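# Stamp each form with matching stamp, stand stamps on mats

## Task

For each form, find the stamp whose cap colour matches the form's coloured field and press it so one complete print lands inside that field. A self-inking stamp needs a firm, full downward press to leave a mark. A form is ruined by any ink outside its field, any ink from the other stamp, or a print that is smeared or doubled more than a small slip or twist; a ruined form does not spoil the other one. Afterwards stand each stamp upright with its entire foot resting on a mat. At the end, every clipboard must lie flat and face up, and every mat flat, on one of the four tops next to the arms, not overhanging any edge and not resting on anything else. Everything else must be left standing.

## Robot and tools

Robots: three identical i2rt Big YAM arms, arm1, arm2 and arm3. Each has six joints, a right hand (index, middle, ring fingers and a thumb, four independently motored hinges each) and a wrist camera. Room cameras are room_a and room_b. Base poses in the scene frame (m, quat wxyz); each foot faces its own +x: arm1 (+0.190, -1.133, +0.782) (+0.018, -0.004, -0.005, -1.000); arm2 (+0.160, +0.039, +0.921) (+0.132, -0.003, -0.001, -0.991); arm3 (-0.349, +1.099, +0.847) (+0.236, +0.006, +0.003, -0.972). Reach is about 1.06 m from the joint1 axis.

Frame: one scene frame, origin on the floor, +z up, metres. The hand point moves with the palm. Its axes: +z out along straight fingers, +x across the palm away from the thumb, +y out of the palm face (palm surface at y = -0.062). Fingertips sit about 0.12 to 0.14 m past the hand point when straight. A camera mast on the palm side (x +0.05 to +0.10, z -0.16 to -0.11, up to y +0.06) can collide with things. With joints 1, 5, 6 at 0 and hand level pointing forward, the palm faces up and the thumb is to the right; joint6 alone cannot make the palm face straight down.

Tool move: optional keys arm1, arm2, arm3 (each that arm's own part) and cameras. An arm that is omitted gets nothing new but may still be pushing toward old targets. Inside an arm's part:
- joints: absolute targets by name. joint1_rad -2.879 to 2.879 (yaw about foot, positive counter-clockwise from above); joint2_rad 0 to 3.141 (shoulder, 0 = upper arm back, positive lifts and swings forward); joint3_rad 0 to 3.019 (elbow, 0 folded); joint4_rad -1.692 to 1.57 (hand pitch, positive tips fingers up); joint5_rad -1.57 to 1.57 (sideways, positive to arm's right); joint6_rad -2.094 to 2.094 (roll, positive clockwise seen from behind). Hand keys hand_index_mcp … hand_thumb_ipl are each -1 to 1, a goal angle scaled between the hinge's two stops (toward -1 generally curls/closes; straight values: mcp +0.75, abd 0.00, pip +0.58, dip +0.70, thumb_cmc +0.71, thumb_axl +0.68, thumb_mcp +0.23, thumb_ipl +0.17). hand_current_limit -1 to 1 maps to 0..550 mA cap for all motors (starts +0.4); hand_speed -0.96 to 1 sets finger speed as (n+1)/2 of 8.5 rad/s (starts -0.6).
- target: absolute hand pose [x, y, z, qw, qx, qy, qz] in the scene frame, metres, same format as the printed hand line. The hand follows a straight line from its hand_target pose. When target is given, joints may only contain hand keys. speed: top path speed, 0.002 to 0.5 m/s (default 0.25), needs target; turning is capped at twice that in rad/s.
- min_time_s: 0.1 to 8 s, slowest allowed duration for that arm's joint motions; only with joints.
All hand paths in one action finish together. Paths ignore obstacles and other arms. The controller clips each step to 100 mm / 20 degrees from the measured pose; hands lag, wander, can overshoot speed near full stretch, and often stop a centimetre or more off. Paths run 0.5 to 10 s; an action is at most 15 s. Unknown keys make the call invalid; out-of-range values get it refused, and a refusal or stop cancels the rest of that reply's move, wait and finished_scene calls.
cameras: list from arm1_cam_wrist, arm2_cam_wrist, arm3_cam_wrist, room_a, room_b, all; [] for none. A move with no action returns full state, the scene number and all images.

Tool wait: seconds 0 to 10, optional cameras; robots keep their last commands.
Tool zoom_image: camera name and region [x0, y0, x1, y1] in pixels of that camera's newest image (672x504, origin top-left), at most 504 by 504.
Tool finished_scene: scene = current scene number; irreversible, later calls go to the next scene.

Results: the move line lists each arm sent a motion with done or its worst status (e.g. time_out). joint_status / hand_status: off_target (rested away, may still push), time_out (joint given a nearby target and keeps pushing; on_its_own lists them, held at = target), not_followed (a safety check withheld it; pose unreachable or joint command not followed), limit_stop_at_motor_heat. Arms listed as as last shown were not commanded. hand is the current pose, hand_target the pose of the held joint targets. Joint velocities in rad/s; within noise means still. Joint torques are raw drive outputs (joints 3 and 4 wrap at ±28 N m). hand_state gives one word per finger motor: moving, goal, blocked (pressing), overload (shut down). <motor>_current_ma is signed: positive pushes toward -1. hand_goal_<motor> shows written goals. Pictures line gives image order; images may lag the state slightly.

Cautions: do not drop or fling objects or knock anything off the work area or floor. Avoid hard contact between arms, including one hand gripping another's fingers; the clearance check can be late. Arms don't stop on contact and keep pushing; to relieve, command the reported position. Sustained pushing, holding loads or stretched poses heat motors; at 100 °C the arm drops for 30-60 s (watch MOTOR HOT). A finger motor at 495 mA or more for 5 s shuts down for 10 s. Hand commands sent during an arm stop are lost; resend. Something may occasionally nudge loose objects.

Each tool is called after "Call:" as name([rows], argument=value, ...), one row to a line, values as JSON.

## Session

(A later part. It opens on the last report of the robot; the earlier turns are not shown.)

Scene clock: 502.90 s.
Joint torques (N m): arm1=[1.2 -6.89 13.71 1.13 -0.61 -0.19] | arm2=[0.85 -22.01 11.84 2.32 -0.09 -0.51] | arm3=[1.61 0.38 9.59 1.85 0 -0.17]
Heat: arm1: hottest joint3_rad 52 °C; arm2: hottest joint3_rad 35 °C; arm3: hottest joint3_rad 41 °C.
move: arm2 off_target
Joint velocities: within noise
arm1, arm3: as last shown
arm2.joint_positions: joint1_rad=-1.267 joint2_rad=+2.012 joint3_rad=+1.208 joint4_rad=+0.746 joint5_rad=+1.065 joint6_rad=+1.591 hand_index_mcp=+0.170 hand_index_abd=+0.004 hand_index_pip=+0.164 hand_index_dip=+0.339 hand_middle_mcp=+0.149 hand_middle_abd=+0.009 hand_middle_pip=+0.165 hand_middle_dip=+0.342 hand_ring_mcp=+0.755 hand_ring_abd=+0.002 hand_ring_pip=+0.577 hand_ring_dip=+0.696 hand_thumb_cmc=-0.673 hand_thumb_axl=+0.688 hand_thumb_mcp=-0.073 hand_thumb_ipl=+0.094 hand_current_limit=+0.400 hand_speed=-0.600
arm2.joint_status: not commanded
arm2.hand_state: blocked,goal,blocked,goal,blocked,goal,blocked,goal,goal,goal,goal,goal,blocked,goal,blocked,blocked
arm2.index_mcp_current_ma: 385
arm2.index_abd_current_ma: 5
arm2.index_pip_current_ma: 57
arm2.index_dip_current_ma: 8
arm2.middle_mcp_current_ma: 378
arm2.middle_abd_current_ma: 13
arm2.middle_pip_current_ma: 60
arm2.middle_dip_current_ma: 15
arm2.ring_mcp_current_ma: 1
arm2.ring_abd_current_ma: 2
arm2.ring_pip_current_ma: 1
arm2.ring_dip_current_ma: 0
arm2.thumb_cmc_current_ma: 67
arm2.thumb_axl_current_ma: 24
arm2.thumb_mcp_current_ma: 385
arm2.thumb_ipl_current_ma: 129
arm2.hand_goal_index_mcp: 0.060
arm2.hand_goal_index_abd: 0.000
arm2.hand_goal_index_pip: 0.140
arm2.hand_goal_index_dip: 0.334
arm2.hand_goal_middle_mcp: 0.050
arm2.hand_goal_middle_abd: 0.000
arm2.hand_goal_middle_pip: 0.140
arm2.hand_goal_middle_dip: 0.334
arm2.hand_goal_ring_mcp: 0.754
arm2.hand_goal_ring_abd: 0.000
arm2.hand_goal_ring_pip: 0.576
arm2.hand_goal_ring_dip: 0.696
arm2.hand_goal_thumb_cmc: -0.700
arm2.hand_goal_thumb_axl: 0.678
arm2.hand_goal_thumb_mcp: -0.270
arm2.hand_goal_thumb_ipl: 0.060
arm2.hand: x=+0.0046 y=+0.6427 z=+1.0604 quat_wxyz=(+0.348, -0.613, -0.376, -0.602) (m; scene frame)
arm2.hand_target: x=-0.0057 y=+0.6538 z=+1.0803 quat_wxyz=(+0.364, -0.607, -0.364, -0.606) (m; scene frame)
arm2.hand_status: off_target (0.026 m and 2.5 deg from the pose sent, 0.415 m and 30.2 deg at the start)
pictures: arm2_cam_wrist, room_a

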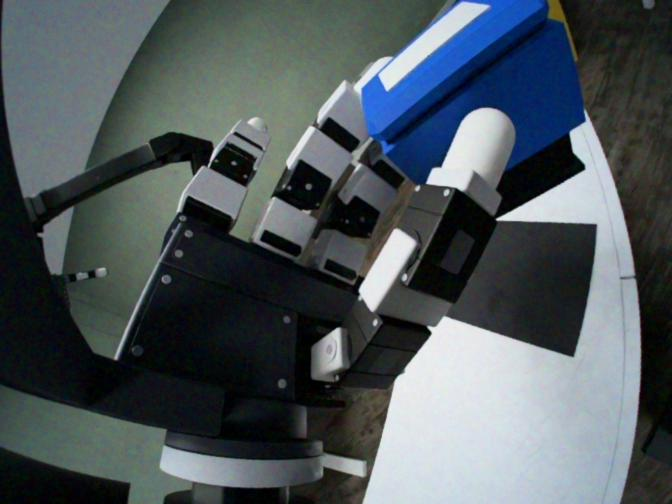

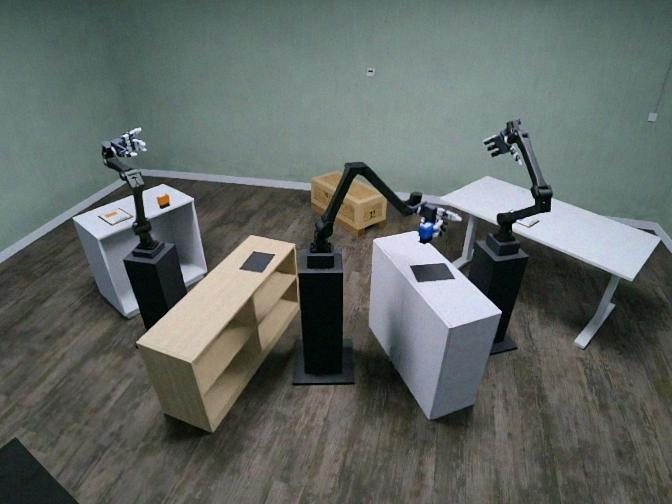

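Call:
move(cameras=["arm1_cam_wrist","arm2_cam_wrist","arm3_cam_wrist","room_a","room_b"])

Scene clock: 547.37 s.
Joint torques (N m): arm1=[1.2 -6.89 13.7 1.14 -0.62 -0.19] | arm2=[0.85 -22.01 11.85 2.3 -0.09 -0.51] | arm3=[1.49 0.38 9.62 1.87 0 -0.17]
Heat: arm1: hottest joint3_rad 54 °C; arm2: hottest joint3_rad 35 °C; arm3: hottest joint3_rad 42 °C.
Joint velocities: within noise
arm1.joint_positions: joint1_rad=+0.948 joint2_rad=+1.210 joint3_rad=+1.194 joint4_rad=+0.587 joint5_rad=+1.215 joint6_rad=+1.369 hand_index_mcp=+0.340 hand_index_abd=+0.006 hand_index_pip=+0.142 hand_index_dip=+0.337 hand_middle_mcp=+0.340 hand_middle_abd=+0.007 hand_middle_pip=+0.142 hand_middle_dip=+0.337 hand_ring_mcp=+0.754 hand_ring_abd=+0.002 hand_ring_pip=+0.577 hand_ring_dip=+0.696 hand_thumb_cmc=-0.733 hand_thumb_axl=+0.682 hand_thumb_mcp=+0.039 hand_thumb_ipl=+0.062 hand_current_limit=+0.400 hand_speed=-0.600
arm1.joint_status: not commanded
arm1.hand_state: goal,goal,goal,goal,goal,goal,goal,goal,goal,goal,goal,goal,goal,goal,goal,goal
arm1.index_mcp_current_ma: -6
arm1.index_abd_current_ma: 19
arm1.index_pip_current_ma: 7
arm1.index_dip_current_ma: 10
arm1.middle_mcp_current_ma: -6
arm1.middle_abd_current_ma: 22
arm1.middle_pip_current_ma: 7
arm1.middle_dip_current_ma: 9
arm1.ring_mcp_current_ma: 0
arm1.ring_abd_current_ma: 7
arm1.ring_pip_current_ma: 2
arm1.ring_dip_current_ma: 0
arm1.thumb_cmc_current_ma: 71
arm1.thumb_axl_current_ma: 19
arm1.thumb_mcp_current_ma: -6
arm1.thumb_ipl_current_ma: 9
arm1.hand_goal_index_mcp: 0.342
arm1.hand_goal_index_abd: 0.000
arm1.hand_goal_index_pip: 0.140
arm1.hand_goal_index_dip: 0.334
arm1.hand_goal_middle_mcp: 0.342
arm1.hand_goal_middle_abd: 0.000
arm1.hand_goal_middle_pip: 0.140
arm1.hand_goal_middle_dip: 0.334
arm1.hand_goal_ring_mcp: 0.754
arm1.hand_goal_ring_abd: 0.000
arm1.hand_goal_ring_pip: 0.576
arm1.hand_goal_ring_dip: 0.696
arm1.hand_goal_thumb_cmc: -0.750
arm1.hand_goal_thumb_axl: 0.678
arm1.hand_goal_thumb_mcp: 0.040
arm1.hand_goal_thumb_ipl: 0.060
arm1.hand: x=-0.1777 y=-1.3369 z=+1.3133 quat_wxyz=(+0.772, -0.199, -0.603, +0.026) (m; scene frame)
arm1.hand_target: x=-0.1738 y=-1.3329 z=+1.3374 quat_wxyz=(+0.776, -0.218, -0.591, +0.045) (m; scene frame)
arm1.hand_status: not commanded
arm2.joint_positions: joint1_rad=-1.267 joint2_rad=+2.012 joint3_rad=+1.208 joint4_rad=+0.746 joint5_rad=+1.065 joint6_rad=+1.591 hand_index_mcp=+0.170 hand_index_abd=+0.004 hand_index_pip=+0.164 hand_index_dip=+0.339 hand_middle_mcp=+0.149 hand_middle_abd=+0.009 hand_middle_pip=+0.165 hand_middle_dip=+0.342 hand_ring_mcp=+0.755 hand_ring_abd=+0.002 hand_ring_pip=+0.577 hand_ring_dip=+0.696 hand_thumb_cmc=-0.673 hand_thumb_axl=+0.688 hand_thumb_mcp=-0.073 hand_thumb_ipl=+0.094 hand_current_limit=+0.400 hand_speed=-0.600
arm2.joint_status: not commanded
arm2.hand_state: blocked,goal,blocked,goal,blocked,goal,blocked,goal,goal,goal,goal,goal,blocked,goal,blocked,blocked
arm2.index_mcp_current_ma: 385
arm2.index_abd_current_ma: 5
arm2.index_pip_current_ma: 57
arm2.index_dip_current_ma: 8
arm2.middle_mcp_current_ma: 378
arm2.middle_abd_current_ma: 13
arm2.middle_pip_current_ma: 60
arm2.middle_dip_current_ma: 15
arm2.ring_mcp_current_ma: 1
arm2.ring_abd_current_ma: 2
arm2.ring_pip_current_ma: 1
arm2.ring_dip_current_ma: 0
arm2.thumb_cmc_current_ma: 67
arm2.thumb_axl_current_ma: 24
arm2.thumb_mcp_current_ma: 385
arm2.thumb_ipl_current_ma: 129
arm2.hand_goal_index_mcp: 0.060
arm2.hand_goal_index_abd: 0.000
arm2.hand_goal_index_pip: 0.140
arm2.hand_goal_index_dip: 0.334
arm2.hand_goal_middle_mcp: 0.050
arm2.hand_goal_middle_abd: 0.000
arm2.hand_goal_middle_pip: 0.140
arm2.hand_goal_middle_dip: 0.334
arm2.hand_goal_ring_mcp: 0.754
arm2.hand_goal_ring_abd: 0.000
arm2.hand_goal_ring_pip: 0.576
arm2.hand_goal_ring_dip: 0.696
arm2.hand_goal_thumb_cmc: -0.700
arm2.hand_goal_thumb_axl: 0.678
arm2.hand_goal_thumb_mcp: -0.270
arm2.hand_goal_thumb_ipl: 0.060
arm2.hand: x=+0.0046 y=+0.6427 z=+1.0604 quat_wxyz=(+0.348, -0.613, -0.376, -0.602) (m; scene frame)
arm2.hand_target: x=-0.0057 y=+0.6538 z=+1.0803 quat_wxyz=(+0.364, -0.607, -0.364, -0.606) (m; scene frame)
arm2.hand_status: off_target (0.026 m and 2.5 deg from the pose sent, 0.415 m and 30.2 deg at the start)
arm3.joint_positions: joint1_rad=-0.038 joint2_rad=+0.624 joint3_rad=+1.318 joint4_rad=-1.215 joint5_rad=-0.020 joint6_rad=+1.042 hand_index_mcp=+0.755 hand_index_abd=+0.000 hand_index_pip=+0.577 hand_index_dip=+0.696 hand_middle_mcp=+0.755 hand_middle_abd=+0.000 hand_middle_pip=+0.577 hand_middle_dip=+0.696 hand_ring_mcp=+0.755 hand_ring_abd=+0.000 hand_ring_pip=+0.577 hand_ring_dip=+0.696 hand_thumb_cmc=+0.715 hand_thumb_axl=+0.677 hand_thumb_mcp=+0.226 hand_thumb_ipl=+0.168 hand_current_limit=+0.400 hand_speed=-0.600
arm3.joint_status: not commanded
arm3.hand_state: goal,goal,goal,goal,goal,goal,goal,goal,goal,goal,goal,goal,goal,goal,goal,goal
arm3.index_mcp_current_ma: 0
arm3.index_abd_current_ma: 0
arm3.index_pip_current_ma: 0
arm3.index_dip_current_ma: 0
arm3.middle_mcp_current_ma: 0
arm3.middle_abd_current_ma: 0
arm3.middle_pip_current_ma: 0
arm3.middle_dip_current_ma: 0
arm3.ring_mcp_current_ma: 0
arm3.ring_abd_current_ma: 0
arm3.ring_pip_current_ma: 0
arm3.ring_dip_current_ma: 0
arm3.thumb_cmc_current_ma: 0
arm3.thumb_axl_current_ma: 0
arm3.thumb_mcp_current_ma: 0
arm3.thumb_ipl_current_ma: 0
arm3.hand_goal_index_mcp: 0.754
arm3.hand_goal_index_abd: 0.000
arm3.hand_goal_index_pip: 0.576
arm3.hand_goal_index_dip: 0.696
arm3.hand_goal_middle_mcp: 0.754
arm3.hand_goal_middle_abd: 0.000
arm3.hand_goal_middle_pip: 0.576
arm3.hand_goal_middle_dip: 0.696
arm3.hand_goal_ring_mcp: 0.754
arm3.hand_goal_ring_abd: 0.000
arm3.hand_goal_ring_pip: 0.576
arm3.hand_goal_ring_dip: 0.696
arm3.hand_goal_thumb_cmc: 0.714
arm3.hand_goal_thumb_axl: 0.678
arm3.hand_goal_thumb_mcp: 0.226
arm3.hand_goal_thumb_ipl: 0.168
arm3.hand: x=-0.6392 y=+1.0518 z=+1.3912 quat_wxyz=(+0.495, +0.409, -0.766, -0.015) (m; scene frame)
arm3.hand_target: x=-0.6366 y=+1.0529 z=+1.4067 quat_wxyz=(+0.510, +0.405, -0.759, -0.016) (m; scene frame)
arm3.hand_status: not commanded
pictures: arm1_cam_wrist, arm2_cam_wrist, arm3_cam_wrist, room_a, room_b

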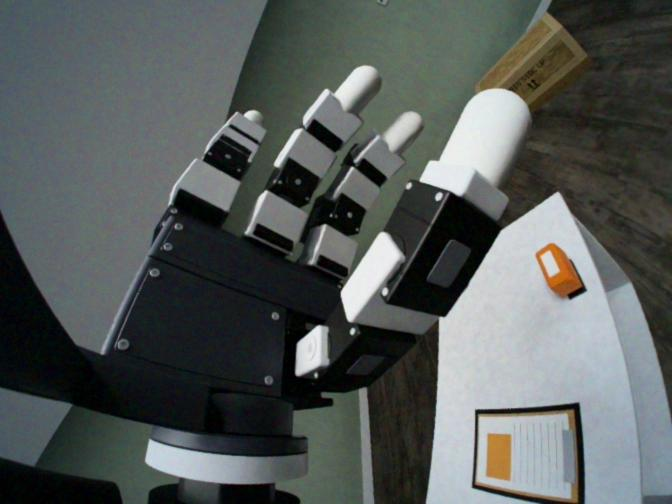

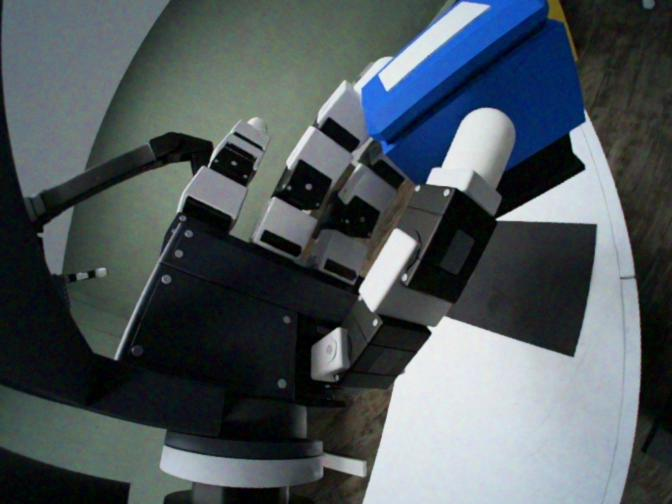

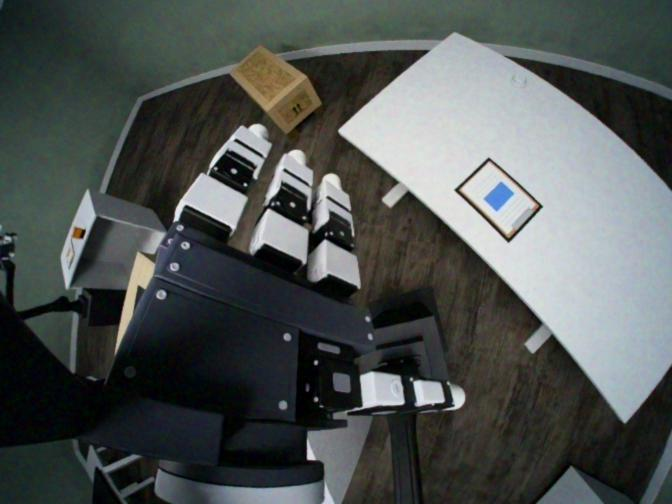

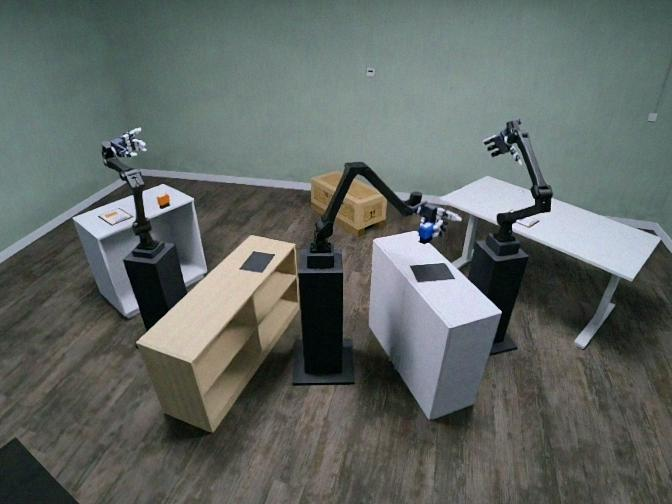

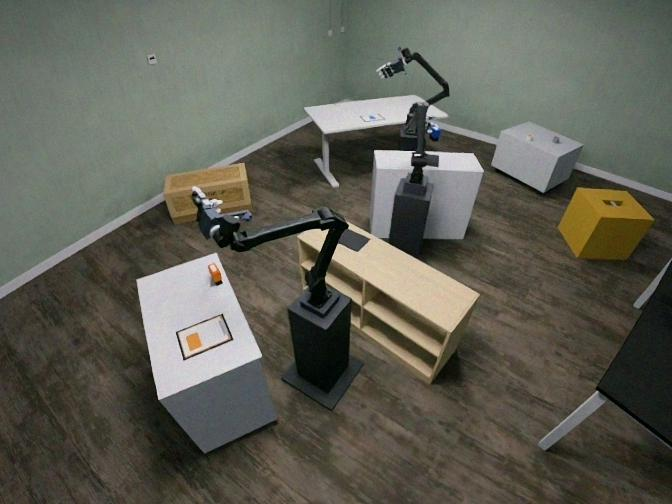

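Call:
zoom_image(camera="arm1_cam_wrist", region=[500, 200, 640, 320])

Call:
zoom_image(camera="arm1_cam_wrist", region=[440, 380, 640, 504])

Call:
zoom_image(camera="arm2_cam_wrist", region=[330, 180, 672, 400])

Scaled by 3.600 from the camera's 672x504 image, which has a finer 960x720 frame.

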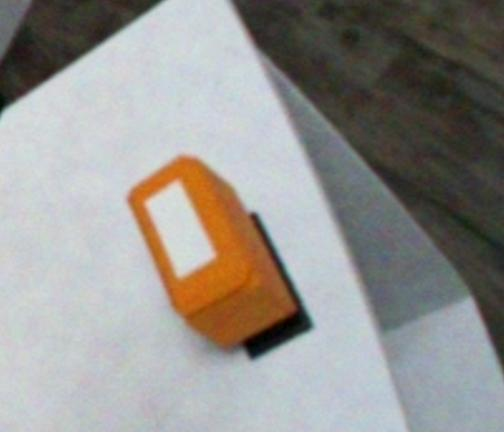

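Scaled by 2.520 from the camera's 672x504 image, which has a finer 960x720 frame.

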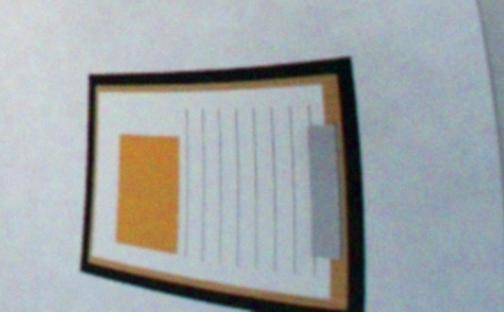

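Scaled by 1.474 from the camera's 672x504 image, which has a finer 960x720 frame.

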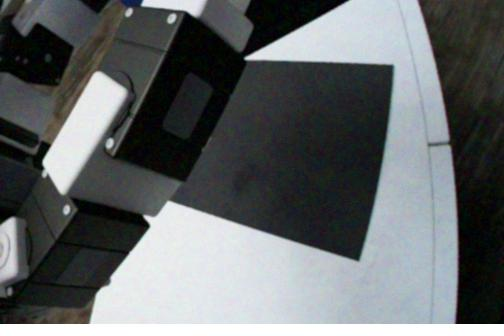

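Call:
move(arm1={"target":[-0.333,-1.410,1.17,0.5721,0.4156,-0.5721,0.4156],"speed":0.25}, arm2={"target":[-0.0036,0.699,1.00,0.2753,-0.6418,-0.2658,-0.6646],"speed":0.12}, arm3={"joints":{"joint1_rad":0.9,"hand_index_mcp":0.438,"hand_index_pip":0.401,"hand_index_dip":0.333,"hand_middle_mcp":0.438,"hand_middle_pip":0.401,"hand_middle_dip":0.333,"hand_thumb_cmc":-0.70,"hand_thumb_mcp":0.506,"hand_thumb_ipl":-0.481},"min_time_s":4}, cameras=["arm1_cam_wrist","arm2_cam_wrist"])

Scene clock: 638.43 s.
Joint torques (N m): arm1=[0.15 -6.65 14.8 2.17 -0.26 -0.43] | arm2=[-0.44 -25.11 11.54 1.73 -0.05 -0.55] | arm3=[2.61 0.38 9.65 1.91 0.01 -0.24]
Heat: arm1: hottest joint3_rad 54 °C; arm2: hottest joint3_rad 36 °C; arm3: hottest joint3_rad 42 °C.
move: arm1 off_target; arm2 off_target; arm3 done
Joint velocities: within noise
arm1.joint_positions: joint1_rad=+0.327 joint2_rad=+1.259 joint3_rad=+0.932 joint4_rad=+0.264 joint5_rad=-0.903 joint6_rad=+1.575 hand_index_mcp=+0.340 hand_index_abd=+0.006 hand_index_pip=+0.142 hand_index_dip=+0.337 hand_middle_mcp=+0.340 hand_middle_abd=+0.007 hand_middle_pip=+0.142 hand_middle_dip=+0.337 hand_ring_mcp=+0.753 hand_ring_abd=+0.002 hand_ring_pip=+0.577 hand_ring_dip=+0.696 hand_thumb_cmc=-0.733 hand_thumb_axl=+0.682 hand_thumb_mcp=+0.039 hand_thumb_ipl=+0.062 hand_current_limit=+0.400 hand_speed=-0.600
arm1.joint_status: not commanded
arm1.hand_state: goal,goal,goal,goal,goal,goal,goal,goal,goal,goal,goal,goal,goal,goal,goal,goal
arm1.index_mcp_current_ma: -6
arm1.index_abd_current_ma: 19
arm1.index_pip_current_ma: 6
arm1.index_dip_current_ma: 10
arm1.middle_mcp_current_ma: -6
arm1.middle_abd_current_ma: 22
arm1.middle_pip_current_ma: 7
arm1.middle_dip_current_ma: 9
arm1.ring_mcp_current_ma: -2
arm1.ring_abd_current_ma: 7
arm1.ring_pip_current_ma: 2
arm1.ring_dip_current_ma: 0
arm1.thumb_cmc_current_ma: 71
arm1.thumb_axl_current_ma: 19
arm1.thumb_mcp_current_ma: -5
arm1.thumb_ipl_current_ma: 9
arm1.hand_goal_index_mcp: 0.342
arm1.hand_goal_index_abd: 0.000
arm1.hand_goal_index_pip: 0.140
arm1.hand_goal_index_dip: 0.334
arm1.hand_goal_middle_mcp: 0.342
arm1.hand_goal_middle_abd: 0.000
arm1.hand_goal_middle_pip: 0.140
arm1.hand_goal_middle_dip: 0.334
arm1.hand_goal_ring_mcp: 0.754
arm1.hand_goal_ring_abd: 0.000
arm1.hand_goal_ring_pip: 0.576
arm1.hand_goal_ring_dip: 0.696
arm1.hand_goal_thumb_cmc: -0.750
arm1.hand_goal_thumb_axl: 0.678
arm1.hand_goal_thumb_mcp: 0.040
arm1.hand_goal_thumb_ipl: 0.060
arm1.hand: x=-0.3181 y=-1.4124 z=+1.1394 quat_wxyz=(+0.552, +0.410, -0.588, +0.427) (m; scene frame)
arm1.hand_target: x=-0.3311 y=-1.4090 z=+1.1697 quat_wxyz=(+0.572, +0.415, -0.572, +0.415) (m; scene frame)
arm1.hand_status: off_target (0.034 m and 3.2 deg from the pose sent, 0.224 m and 88.8 deg at the start)
arm2.joint_positions: joint1_rad=-1.296 joint2_rad=+2.353 joint3_rad=+1.560 joint4_rad=+0.890 joint5_rad=+1.308 joint6_rad=+1.457 hand_index_mcp=+0.169 hand_index_abd=+0.004 hand_index_pip=+0.164 hand_index_dip=+0.339 hand_middle_mcp=+0.148 hand_middle_abd=+0.009 hand_middle_pip=+0.165 hand_middle_dip=+0.342 hand_ring_mcp=+0.755 hand_ring_abd=+0.002 hand_ring_pip=+0.577 hand_ring_dip=+0.696 hand_thumb_cmc=-0.673 hand_thumb_axl=+0.688 hand_thumb_mcp=-0.072 hand_thumb_ipl=+0.094 hand_current_limit=+0.400 hand_speed=-0.600
arm2.joint_status: not commanded
arm2.hand_state: blocked,goal,blocked,goal,blocked,goal,blocked,goal,goal,goal,goal,goal,blocked,goal,blocked,blocked
arm2.index_mcp_current_ma: 385
arm2.index_abd_current_ma: 5
arm2.index_pip_current_ma: 57
arm2.index_dip_current_ma: 8
arm2.middle_mcp_current_ma: 374
arm2.middle_abd_current_ma: 13
arm2.middle_pip_current_ma: 60
arm2.middle_dip_current_ma: 15
arm2.ring_mcp_current_ma: 1
arm2.ring_abd_current_ma: 2
arm2.ring_pip_current_ma: 1
arm2.ring_dip_current_ma: 0
arm2.thumb_cmc_current_ma: 67
arm2.thumb_axl_current_ma: 24
arm2.thumb_mcp_current_ma: 385
arm2.thumb_ipl_current_ma: 129
arm2.hand_goal_index_mcp: 0.060
arm2.hand_goal_index_abd: 0.000
arm2.hand_goal_index_pip: 0.140
arm2.hand_goal_index_dip: 0.334
arm2.hand_goal_middle_mcp: 0.050
arm2.hand_goal_middle_abd: 0.000
arm2.hand_goal_middle_pip: 0.140
arm2.hand_goal_middle_dip: 0.334
arm2.hand_goal_ring_mcp: 0.754
arm2.hand_goal_ring_abd: 0.000
arm2.hand_goal_ring_pip: 0.576
arm2.hand_goal_ring_dip: 0.696
arm2.hand_goal_thumb_cmc: -0.700
arm2.hand_goal_thumb_axl: 0.678
arm2.hand_goal_thumb_mcp: -0.270
arm2.hand_goal_thumb_ipl: 0.060
arm2.hand: x=-0.0054 y=+0.6872 z=+0.9909 quat_wxyz=(+0.273, -0.642, -0.279, -0.660) (m; scene frame)
arm2.hand_target: x=-0.0032 y=+0.6983 z=+0.9999 quat_wxyz=(+0.275, -0.643, -0.266, -0.664) (m; scene frame)
arm2.hand_status: off_target (0.015 m and 1.6 deg from the pose sent, 0.083 m and 17.0 deg at the start)
arm3.joint_positions: joint1_rad=+0.889 joint2_rad=+0.624 joint3_rad=+1.318 joint4_rad=-1.215 joint5_rad=-0.020 joint6_rad=+1.042 hand_index_mcp=+0.450 hand_index_abd=+0.000 hand_index_pip=+0.407 hand_index_dip=+0.337 hand_middle_mcp=+0.451 hand_middle_abd=+0.000 hand_middle_pip=+0.407 hand_middle_dip=+0.337 hand_ring_mcp=+0.755 hand_ring_abd=+0.000 hand_ring_pip=+0.577 hand_ring_dip=+0.696 hand_thumb_cmc=-0.683 hand_thumb_axl=+0.677 hand_thumb_mcp=+0.500 hand_thumb_ipl=-0.479 hand_current_limit=+0.400 hand_speed=-0.600
arm3.joint_status: all done
arm3.hand_state: goal,goal,goal,goal,goal,goal,goal,goal,goal,goal,goal,goal,goal,goal,goal,goal
arm3.index_mcp_current_ma: 10
arm3.index_abd_current_ma: 0
arm3.index_pip_current_ma: 2
arm3.index_dip_current_ma: 1
arm3.middle_mcp_current_ma: 12
arm3.middle_abd_current_ma: 0
arm3.middle_pip_current_ma: 2
arm3.middle_dip_current_ma: 1
arm3.ring_mcp_current_ma: 0
arm3.ring_abd_current_ma: 0
arm3.ring_pip_current_ma: 0
arm3.ring_dip_current_ma: 0
arm3.thumb_cmc_current_ma: 16
arm3.thumb_axl_current_ma: 0
arm3.thumb_mcp_current_ma: -5
arm3.thumb_ipl_current_ma: 1
arm3.hand_goal_index_mcp: 0.438
arm3.hand_goal_index_abd: 0.000
arm3.hand_goal_index_pip: 0.402
arm3.hand_goal_index_dip: 0.334
arm3.hand_goal_middle_mcp: 0.438
arm3.hand_goal_middle_abd: 0.000
arm3.hand_goal_middle_pip: 0.402
arm3.hand_goal_middle_dip: 0.334
arm3.hand_goal_ring_mcp: 0.754
arm3.hand_goal_ring_abd: 0.000
arm3.hand_goal_ring_pip: 0.576
arm3.hand_goal_ring_dip: 0.696
arm3.hand_goal_thumb_cmc: -0.700
arm3.hand_goal_thumb_axl: 0.678
arm3.hand_goal_thumb_mcp: 0.506
arm3.hand_goal_thumb_ipl: -0.480
arm3.hand: x=-0.4911 y=+0.8415 z=+1.3911 quat_wxyz=(+0.449, +0.706, -0.505, +0.213) (m; scene frame)
arm3.hand_target: x=-0.4879 y=+0.8429 z=+1.4066 quat_wxyz=(+0.461, +0.702, -0.496, +0.222) (m; scene frame)
arm3.hand_status: not commanded
pictures: arm1_cam_wrist, arm2_cam_wrist

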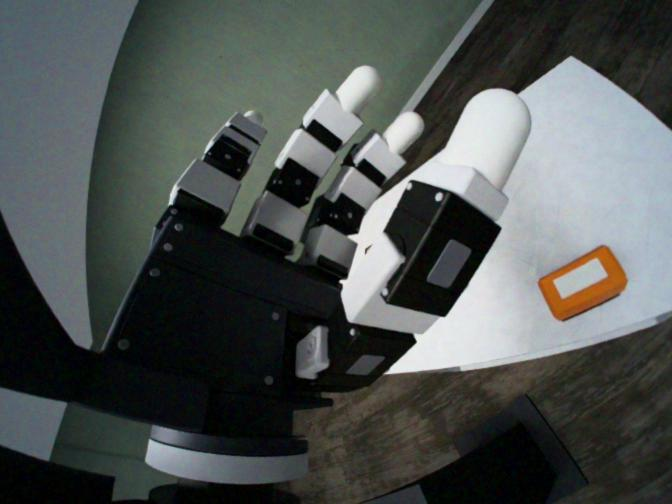

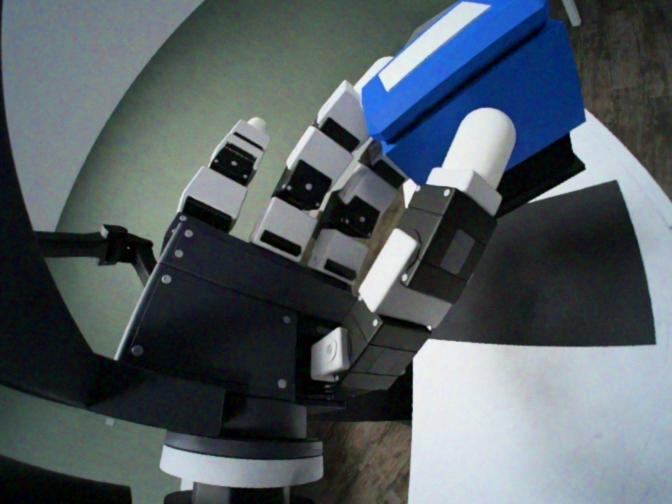

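Call:
zoom_image(camera="arm1_cam_wrist", region=[520, 230, 640, 330])

Call:
zoom_image(camera="arm2_cam_wrist", region=[400, 150, 672, 360])

Scaled by 4.200 from the camera's 672x504 image, which has a finer 960x720 frame.

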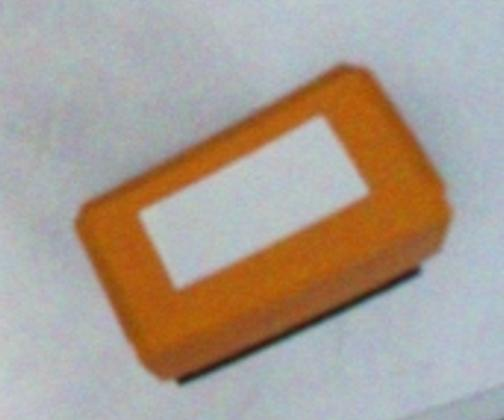

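Scaled by 1.853 from the camera's 672x504 image, which has a finer 960x720 frame.

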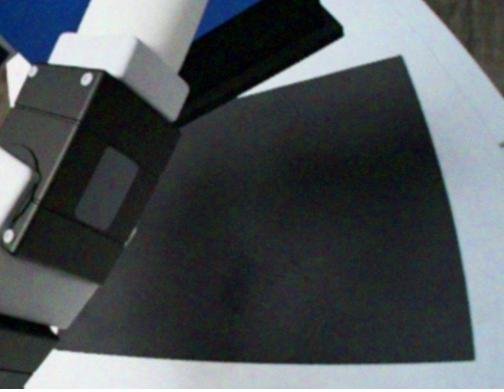

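Call:
move(arm1={"target":[-0.3367,-1.3780,1.03,0.5945,0.4178,-0.5585,0.4010],"speed":0.1}, arm2={"target":[0.0085,0.699,0.889,0.2720,-0.6499,-0.2692,-0.6567],"speed":0.1}, cameras=["arm1_cam_wrist","arm2_cam_wrist"])

Call:
zoom_image(camera="arm1_cam_wrist", region=[500, 200, 672, 340])

Call:
zoom_image(camera="arm2_cam_wrist", region=[400, 80, 672, 330])

Scene clock: 685.90 s.
Joint torques (N m): arm1=[-0.03 -7.24 8.08 3.19 -0.19 -0.35] | arm2=[-0.44 -26.11 9.94 1.91 -0.17 -0.32] | arm3=[2.61 0.32 9.61 1.88 0 -0.24]
Heat: arm1: hottest joint3_rad 50 °C; arm2: hottest joint3_rad 38 °C; arm3: hottest joint3_rad 42 °C.
move: arm1 done; arm2 off_target
Joint velocities: within noise
arm1.joint_positions: joint1_rad=+0.259 joint2_rad=+1.457 joint3_rad=+0.726 joint4_rad=+0.749 joint5_rad=-0.952 joint6_rad=+1.556 hand_index_mcp=+0.340 hand_index_abd=+0.006 hand_index_pip=+0.142 hand_index_dip=+0.337 hand_middle_mcp=+0.340 hand_middle_abd=+0.007 hand_middle_pip=+0.142 hand_middle_dip=+0.337 hand_ring_mcp=+0.753 hand_ring_abd=+0.002 hand_ring_pip=+0.577 hand_ring_dip=+0.696 hand_thumb_cmc=-0.733 hand_thumb_axl=+0.682 hand_thumb_mcp=+0.039 hand_thumb_ipl=+0.062 hand_current_limit=+0.400 hand_speed=-0.600
arm1.joint_status: not commanded
arm1.hand_state: goal,goal,goal,goal,goal,goal,goal,goal,goal,goal,goal,goal,goal,goal,goal,goal
arm1.index_mcp_current_ma: -6
arm1.index_abd_current_ma: 19
arm1.index_pip_current_ma: 6
arm1.index_dip_current_ma: 10
arm1.middle_mcp_current_ma: -6
arm1.middle_abd_current_ma: 22
arm1.middle_pip_current_ma: 7
arm1.middle_dip_current_ma: 9
arm1.ring_mcp_current_ma: -2
arm1.ring_abd_current_ma: 7
arm1.ring_pip_current_ma: 2
arm1.ring_dip_current_ma: 0
arm1.thumb_cmc_current_ma: 71
arm1.thumb_axl_current_ma: 19
arm1.thumb_mcp_current_ma: -5
arm1.thumb_ipl_current_ma: 9
arm1.hand_goal_index_mcp: 0.342
arm1.hand_goal_index_abd: 0.000
arm1.hand_goal_index_pip: 0.140
arm1.hand_goal_index_dip: 0.334
arm1.hand_goal_middle_mcp: 0.342
arm1.hand_goal_middle_abd: 0.000
arm1.hand_goal_middle_pip: 0.140
arm1.hand_goal_middle_dip: 0.334
arm1.hand_goal_ring_mcp: 0.754
arm1.hand_goal_ring_abd: 0.000
arm1.hand_goal_ring_pip: 0.576
arm1.hand_goal_ring_dip: 0.696
arm1.hand_goal_thumb_cmc: -0.750
arm1.hand_goal_thumb_axl: 0.678
arm1.hand_goal_thumb_mcp: 0.040
arm1.hand_goal_thumb_ipl: 0.060
arm1.hand: x=-0.3315 y=-1.3853 z=+1.0312 quat_wxyz=(+0.588, +0.418, -0.560, +0.408) (m; scene frame)
arm1.hand_target: x=-0.3365 y=-1.3780 z=+1.0300 quat_wxyz=(+0.594, +0.418, -0.559, +0.401) (m; scene frame)
arm1.hand_status: done (0.009 m and 1.1 deg from the pose sent, 0.116 m and 6.7 deg at the start)
arm2.joint_positions: joint1_rad=-1.313 joint2_rad=+2.544 joint3_rad=+1.607 joint4_rad=+0.944 joint5_rad=+1.299 joint6_rad=+1.527 hand_index_mcp=+0.169 hand_index_abd=+0.004 hand_index_pip=+0.164 hand_index_dip=+0.339 hand_middle_mcp=+0.148 hand_middle_abd=+0.009 hand_middle_pip=+0.165 hand_middle_dip=+0.342 hand_ring_mcp=+0.755 hand_ring_abd=+0.002 hand_ring_pip=+0.577 hand_ring_dip=+0.696 hand_thumb_cmc=-0.673 hand_thumb_axl=+0.688 hand_thumb_mcp=-0.072 hand_thumb_ipl=+0.094 hand_current_limit=+0.400 hand_speed=-0.600
arm2.joint_status: not commanded
arm2.hand_state: blocked,goal,blocked,goal,blocked,goal,blocked,goal,goal,goal,goal,goal,blocked,goal,blocked,blocked
arm2.index_mcp_current_ma: 385
arm2.index_abd_current_ma: 5
arm2.index_pip_current_ma: 57
arm2.index_dip_current_ma: 8
arm2.middle_mcp_current_ma: 374
arm2.middle_abd_current_ma: 13
arm2.middle_pip_current_ma: 60
arm2.middle_dip_current_ma: 15
arm2.ring_mcp_current_ma: 1
arm2.ring_abd_current_ma: 2
arm2.ring_pip_current_ma: 1
arm2.ring_dip_current_ma: 0
arm2.thumb_cmc_current_ma: 67
arm2.thumb_axl_current_ma: 24
arm2.thumb_mcp_current_ma: 385
arm2.thumb_ipl_current_ma: 129
arm2.hand_goal_index_mcp: 0.060
arm2.hand_goal_index_abd: 0.000
arm2.hand_goal_index_pip: 0.140
arm2.hand_goal_index_dip: 0.334
arm2.hand_goal_middle_mcp: 0.050
arm2.hand_goal_middle_abd: 0.000
arm2.hand_goal_middle_pip: 0.140
arm2.hand_goal_middle_dip: 0.334
arm2.hand_goal_ring_mcp: 0.754
arm2.hand_goal_ring_abd: 0.000
arm2.hand_goal_ring_pip: 0.576
arm2.hand_goal_ring_dip: 0.696
arm2.hand_goal_thumb_cmc: -0.700
arm2.hand_goal_thumb_axl: 0.678
arm2.hand_goal_thumb_mcp: -0.270
arm2.hand_goal_thumb_ipl: 0.060
arm2.hand: x=+0.0069 y=+0.6861 z=+0.8813 quat_wxyz=(+0.262, -0.648, -0.286, -0.655) (m; scene frame)
arm2.hand_target: x=+0.0087 y=+0.6984 z=+0.8893 quat_wxyz=(+0.272, -0.650, -0.269, -0.656) (m; scene frame)
arm2.hand_status: off_target (0.015 m and 2.3 deg from the pose sent, 0.104 m and 1.4 deg at the start)
arm3: as last shown
pictures: arm1_cam_wrist, arm2_cam_wrist

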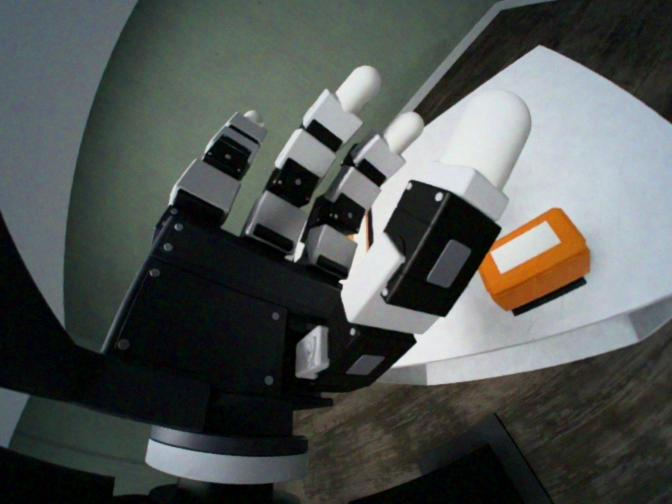

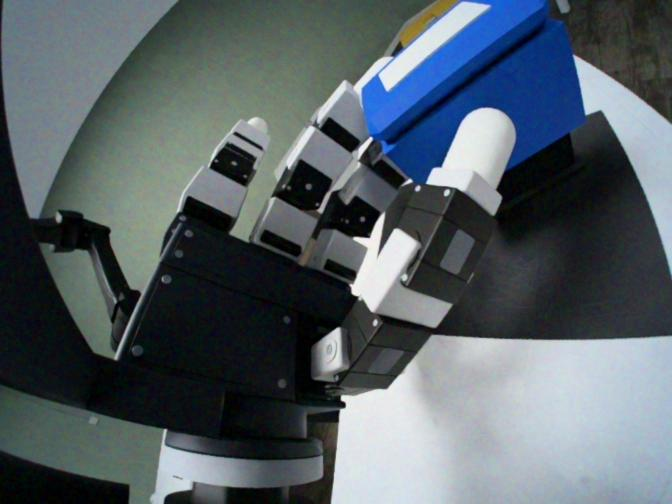

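Scaled by 2.930 from the camera's 672x504 image, which has a finer 960x720 frame.

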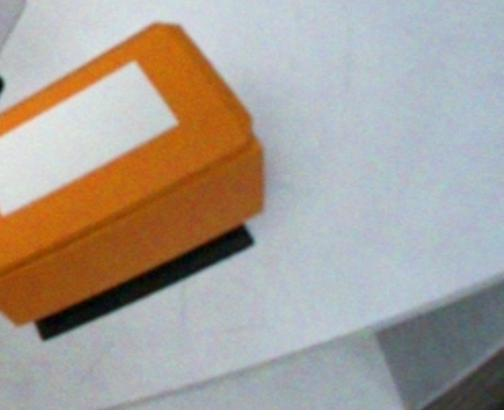

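Scaled by 1.853 from the camera's 672x504 image, which has a finer 960x720 frame.

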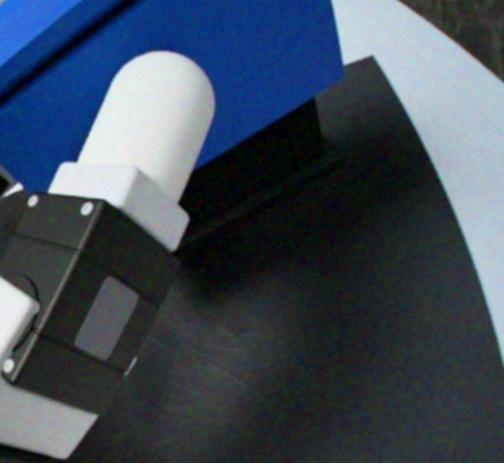

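Call:
move(arm1={"target":[-0.3285,-1.3756,0.955,0.5775,0.4161,-0.5717,0.4081],"speed":0.08}, arm2={"target":[0.0065,0.699,0.845,0.2777,-0.6522,-0.2635,-0.6543],"speed":0.04}, cameras=["arm1_cam_wrist","arm2_cam_wrist"])

Call:
zoom_image(camera="arm1_cam_wrist", region=[430, 180, 602, 320])

Call:
zoom_image(camera="arm2_cam_wrist", region=[400, 80, 672, 330])

Scene clock: 710.20 s.
Joint torques (N m): arm1=[0.09 -7.77 6.58 3.18 -0.24 -0.4] | arm2=[-0.32 -25.7 9.62 1.96 -0.06 -0.32] | arm3=[2.67 0.44 9.66 1.89 0.01 -0.24]
Heat: arm1: hottest joint3_rad 45 °C; arm2: hottest joint2_rad 36 °C; arm3: hottest joint3_rad 42 °C.
move: arm1 done; arm2 off_target
Joint velocities: within noise
arm1.joint_positions: joint1_rad=+0.255 joint2_rad=+1.602 joint3_rad=+0.653 joint4_rad=+0.921 joint5_rad=-0.966 joint6_rad=+1.556 hand_index_mcp=+0.340 hand_index_abd=+0.006 hand_index_pip=+0.142 hand_index_dip=+0.337 hand_middle_mcp=+0.340 hand_middle_abd=+0.007 hand_middle_pip=+0.142 hand_middle_dip=+0.337 hand_ring_mcp=+0.753 hand_ring_abd=+0.002 hand_ring_pip=+0.577 hand_ring_dip=+0.696 hand_thumb_cmc=-0.733 hand_thumb_axl=+0.682 hand_thumb_mcp=+0.039 hand_thumb_ipl=+0.062 hand_current_limit=+0.400 hand_speed=-0.600
arm1.joint_status: not commanded
arm1.hand_state: goal,goal,goal,goal,goal,goal,goal,goal,goal,goal,goal,goal,goal,goal,goal,goal
arm1.index_mcp_current_ma: -6
arm1.index_abd_current_ma: 19
arm1.index_pip_current_ma: 6
arm1.index_dip_current_ma: 10
arm1.middle_mcp_current_ma: -6
arm1.middle_abd_current_ma: 22
arm1.middle_pip_current_ma: 7
arm1.middle_dip_current_ma: 9
arm1.ring_mcp_current_ma: -2
arm1.ring_abd_current_ma: 7
arm1.ring_pip_current_ma: 2
arm1.ring_dip_current_ma: 0
arm1.thumb_cmc_current_ma: 71
arm1.thumb_axl_current_ma: 19
arm1.thumb_mcp_current_ma: -5
arm1.thumb_ipl_current_ma: 9
arm1.hand_goal_index_mcp: 0.342
arm1.hand_goal_index_abd: 0.000
arm1.hand_goal_index_pip: 0.140
arm1.hand_goal_index_dip: 0.334
arm1.hand_goal_middle_mcp: 0.342
arm1.hand_goal_middle_abd: 0.000
arm1.hand_goal_middle_pip: 0.140
arm1.hand_goal_middle_dip: 0.334
arm1.hand_goal_ring_mcp: 0.754
arm1.hand_goal_ring_abd: 0.000
arm1.hand_goal_ring_pip: 0.576
arm1.hand_goal_ring_dip: 0.696
arm1.hand_goal_thumb_cmc: -0.750
arm1.hand_goal_thumb_axl: 0.678
arm1.hand_goal_thumb_mcp: 0.040
arm1.hand_goal_thumb_ipl: 0.060
arm1.hand: x=-0.3241 y=-1.3834 z=+0.9569 quat_wxyz=(+0.570, +0.415, -0.574, +0.416) (m; scene frame)
arm1.hand_target: x=-0.3284 y=-1.3757 z=+0.9550 quat_wxyz=(+0.577, +0.416, -0.572, +0.408) (m; scene frame)
arm1.hand_status: done (0.009 m and 1.3 deg from the pose sent, 0.077 m and 1.8 deg at the start)
arm2.joint_positions: joint1_rad=-1.313 joint2_rad=+2.629 joint3_rad=+1.661 joint4_rad=+0.981 joint5_rad=+1.298 joint6_rad=+1.545 hand_index_mcp=+0.164 hand_index_abd=+0.004 hand_index_pip=+0.165 hand_index_dip=+0.340 hand_middle_mcp=+0.146 hand_middle_abd=+0.009 hand_middle_pip=+0.165 hand_middle_dip=+0.342 hand_ring_mcp=+0.755 hand_ring_abd=+0.002 hand_ring_pip=+0.577 hand_ring_dip=+0.696 hand_thumb_cmc=-0.674 hand_thumb_axl=+0.688 hand_thumb_mcp=-0.070 hand_thumb_ipl=+0.094 hand_current_limit=+0.400 hand_speed=-0.600
arm2.joint_status: not commanded
arm2.hand_state: blocked,goal,blocked,goal,blocked,goal,blocked,goal,goal,goal,goal,goal,blocked,goal,blocked,blocked
arm2.index_mcp_current_ma: 385
arm2.index_abd_current_ma: 6
arm2.index_pip_current_ma: 59
arm2.index_dip_current_ma: 11
arm2.middle_mcp_current_ma: 365
arm2.middle_abd_current_ma: 13
arm2.middle_pip_current_ma: 61
arm2.middle_dip_current_ma: 15
arm2.ring_mcp_current_ma: 1
arm2.ring_abd_current_ma: 2
arm2.ring_pip_current_ma: 1
arm2.ring_dip_current_ma: 0
arm2.thumb_cmc_current_ma: 66
arm2.thumb_axl_current_ma: 24
arm2.thumb_mcp_current_ma: 385
arm2.thumb_ipl_current_ma: 130
arm2.hand_goal_index_mcp: 0.060
arm2.hand_goal_index_abd: 0.000
arm2.hand_goal_index_pip: 0.140
arm2.hand_goal_index_dip: 0.334
arm2.hand_goal_middle_mcp: 0.050
arm2.hand_goal_middle_abd: 0.000
arm2.hand_goal_middle_pip: 0.140
arm2.hand_goal_middle_dip: 0.334
arm2.hand_goal_ring_mcp: 0.754
arm2.hand_goal_ring_abd: 0.000
arm2.hand_goal_ring_pip: 0.576
arm2.hand_goal_ring_dip: 0.696
arm2.hand_goal_thumb_cmc: -0.700
arm2.hand_goal_thumb_axl: 0.678
arm2.hand_goal_thumb_mcp: -0.270
arm2.hand_goal_thumb_ipl: 0.060
arm2.hand: x=+0.0051 y=+0.6887 z=+0.8430 quat_wxyz=(+0.270, -0.651, -0.278, -0.653) (m; scene frame)
arm2.hand_target: x=+0.0066 y=+0.6986 z=+0.8453 quat_wxyz=(+0.278, -0.653, -0.264, -0.654) (m; scene frame)
arm2.hand_status: off_target (0.011 m and 1.9 deg from the pose sent, 0.039 m and 3.2 deg at the start)
arm3: as last shown
pictures: arm1_cam_wrist, arm2_cam_wrist

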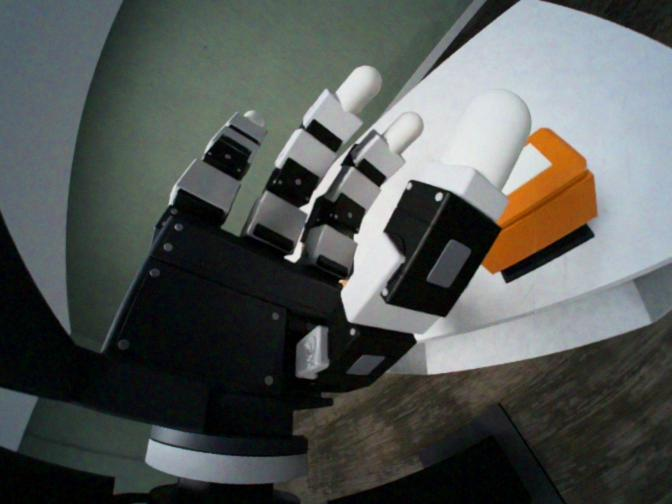

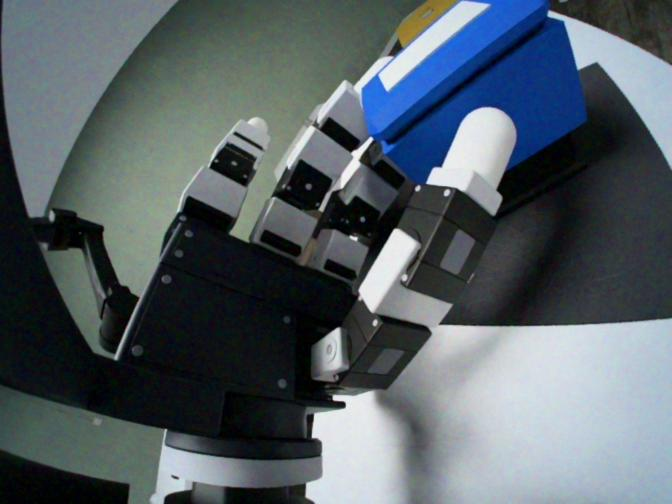

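Scaled by 2.930 from the camera's 672x504 image, which has a finer 960x720 frame.

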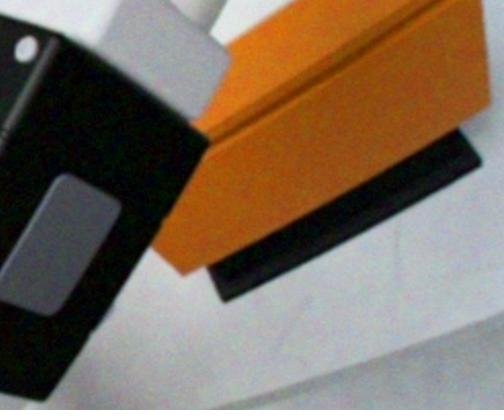

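Scaled by 1.853 from the camera's 672x504 image, which has a finer 960x720 frame.

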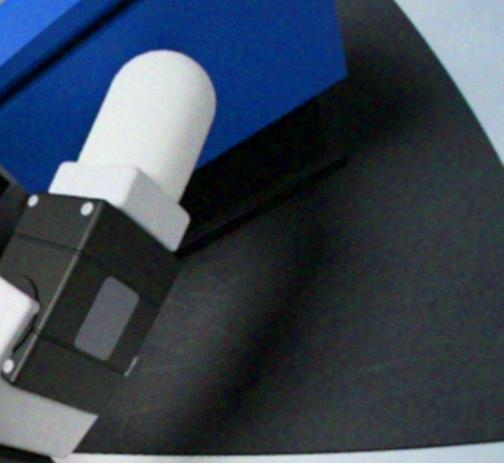

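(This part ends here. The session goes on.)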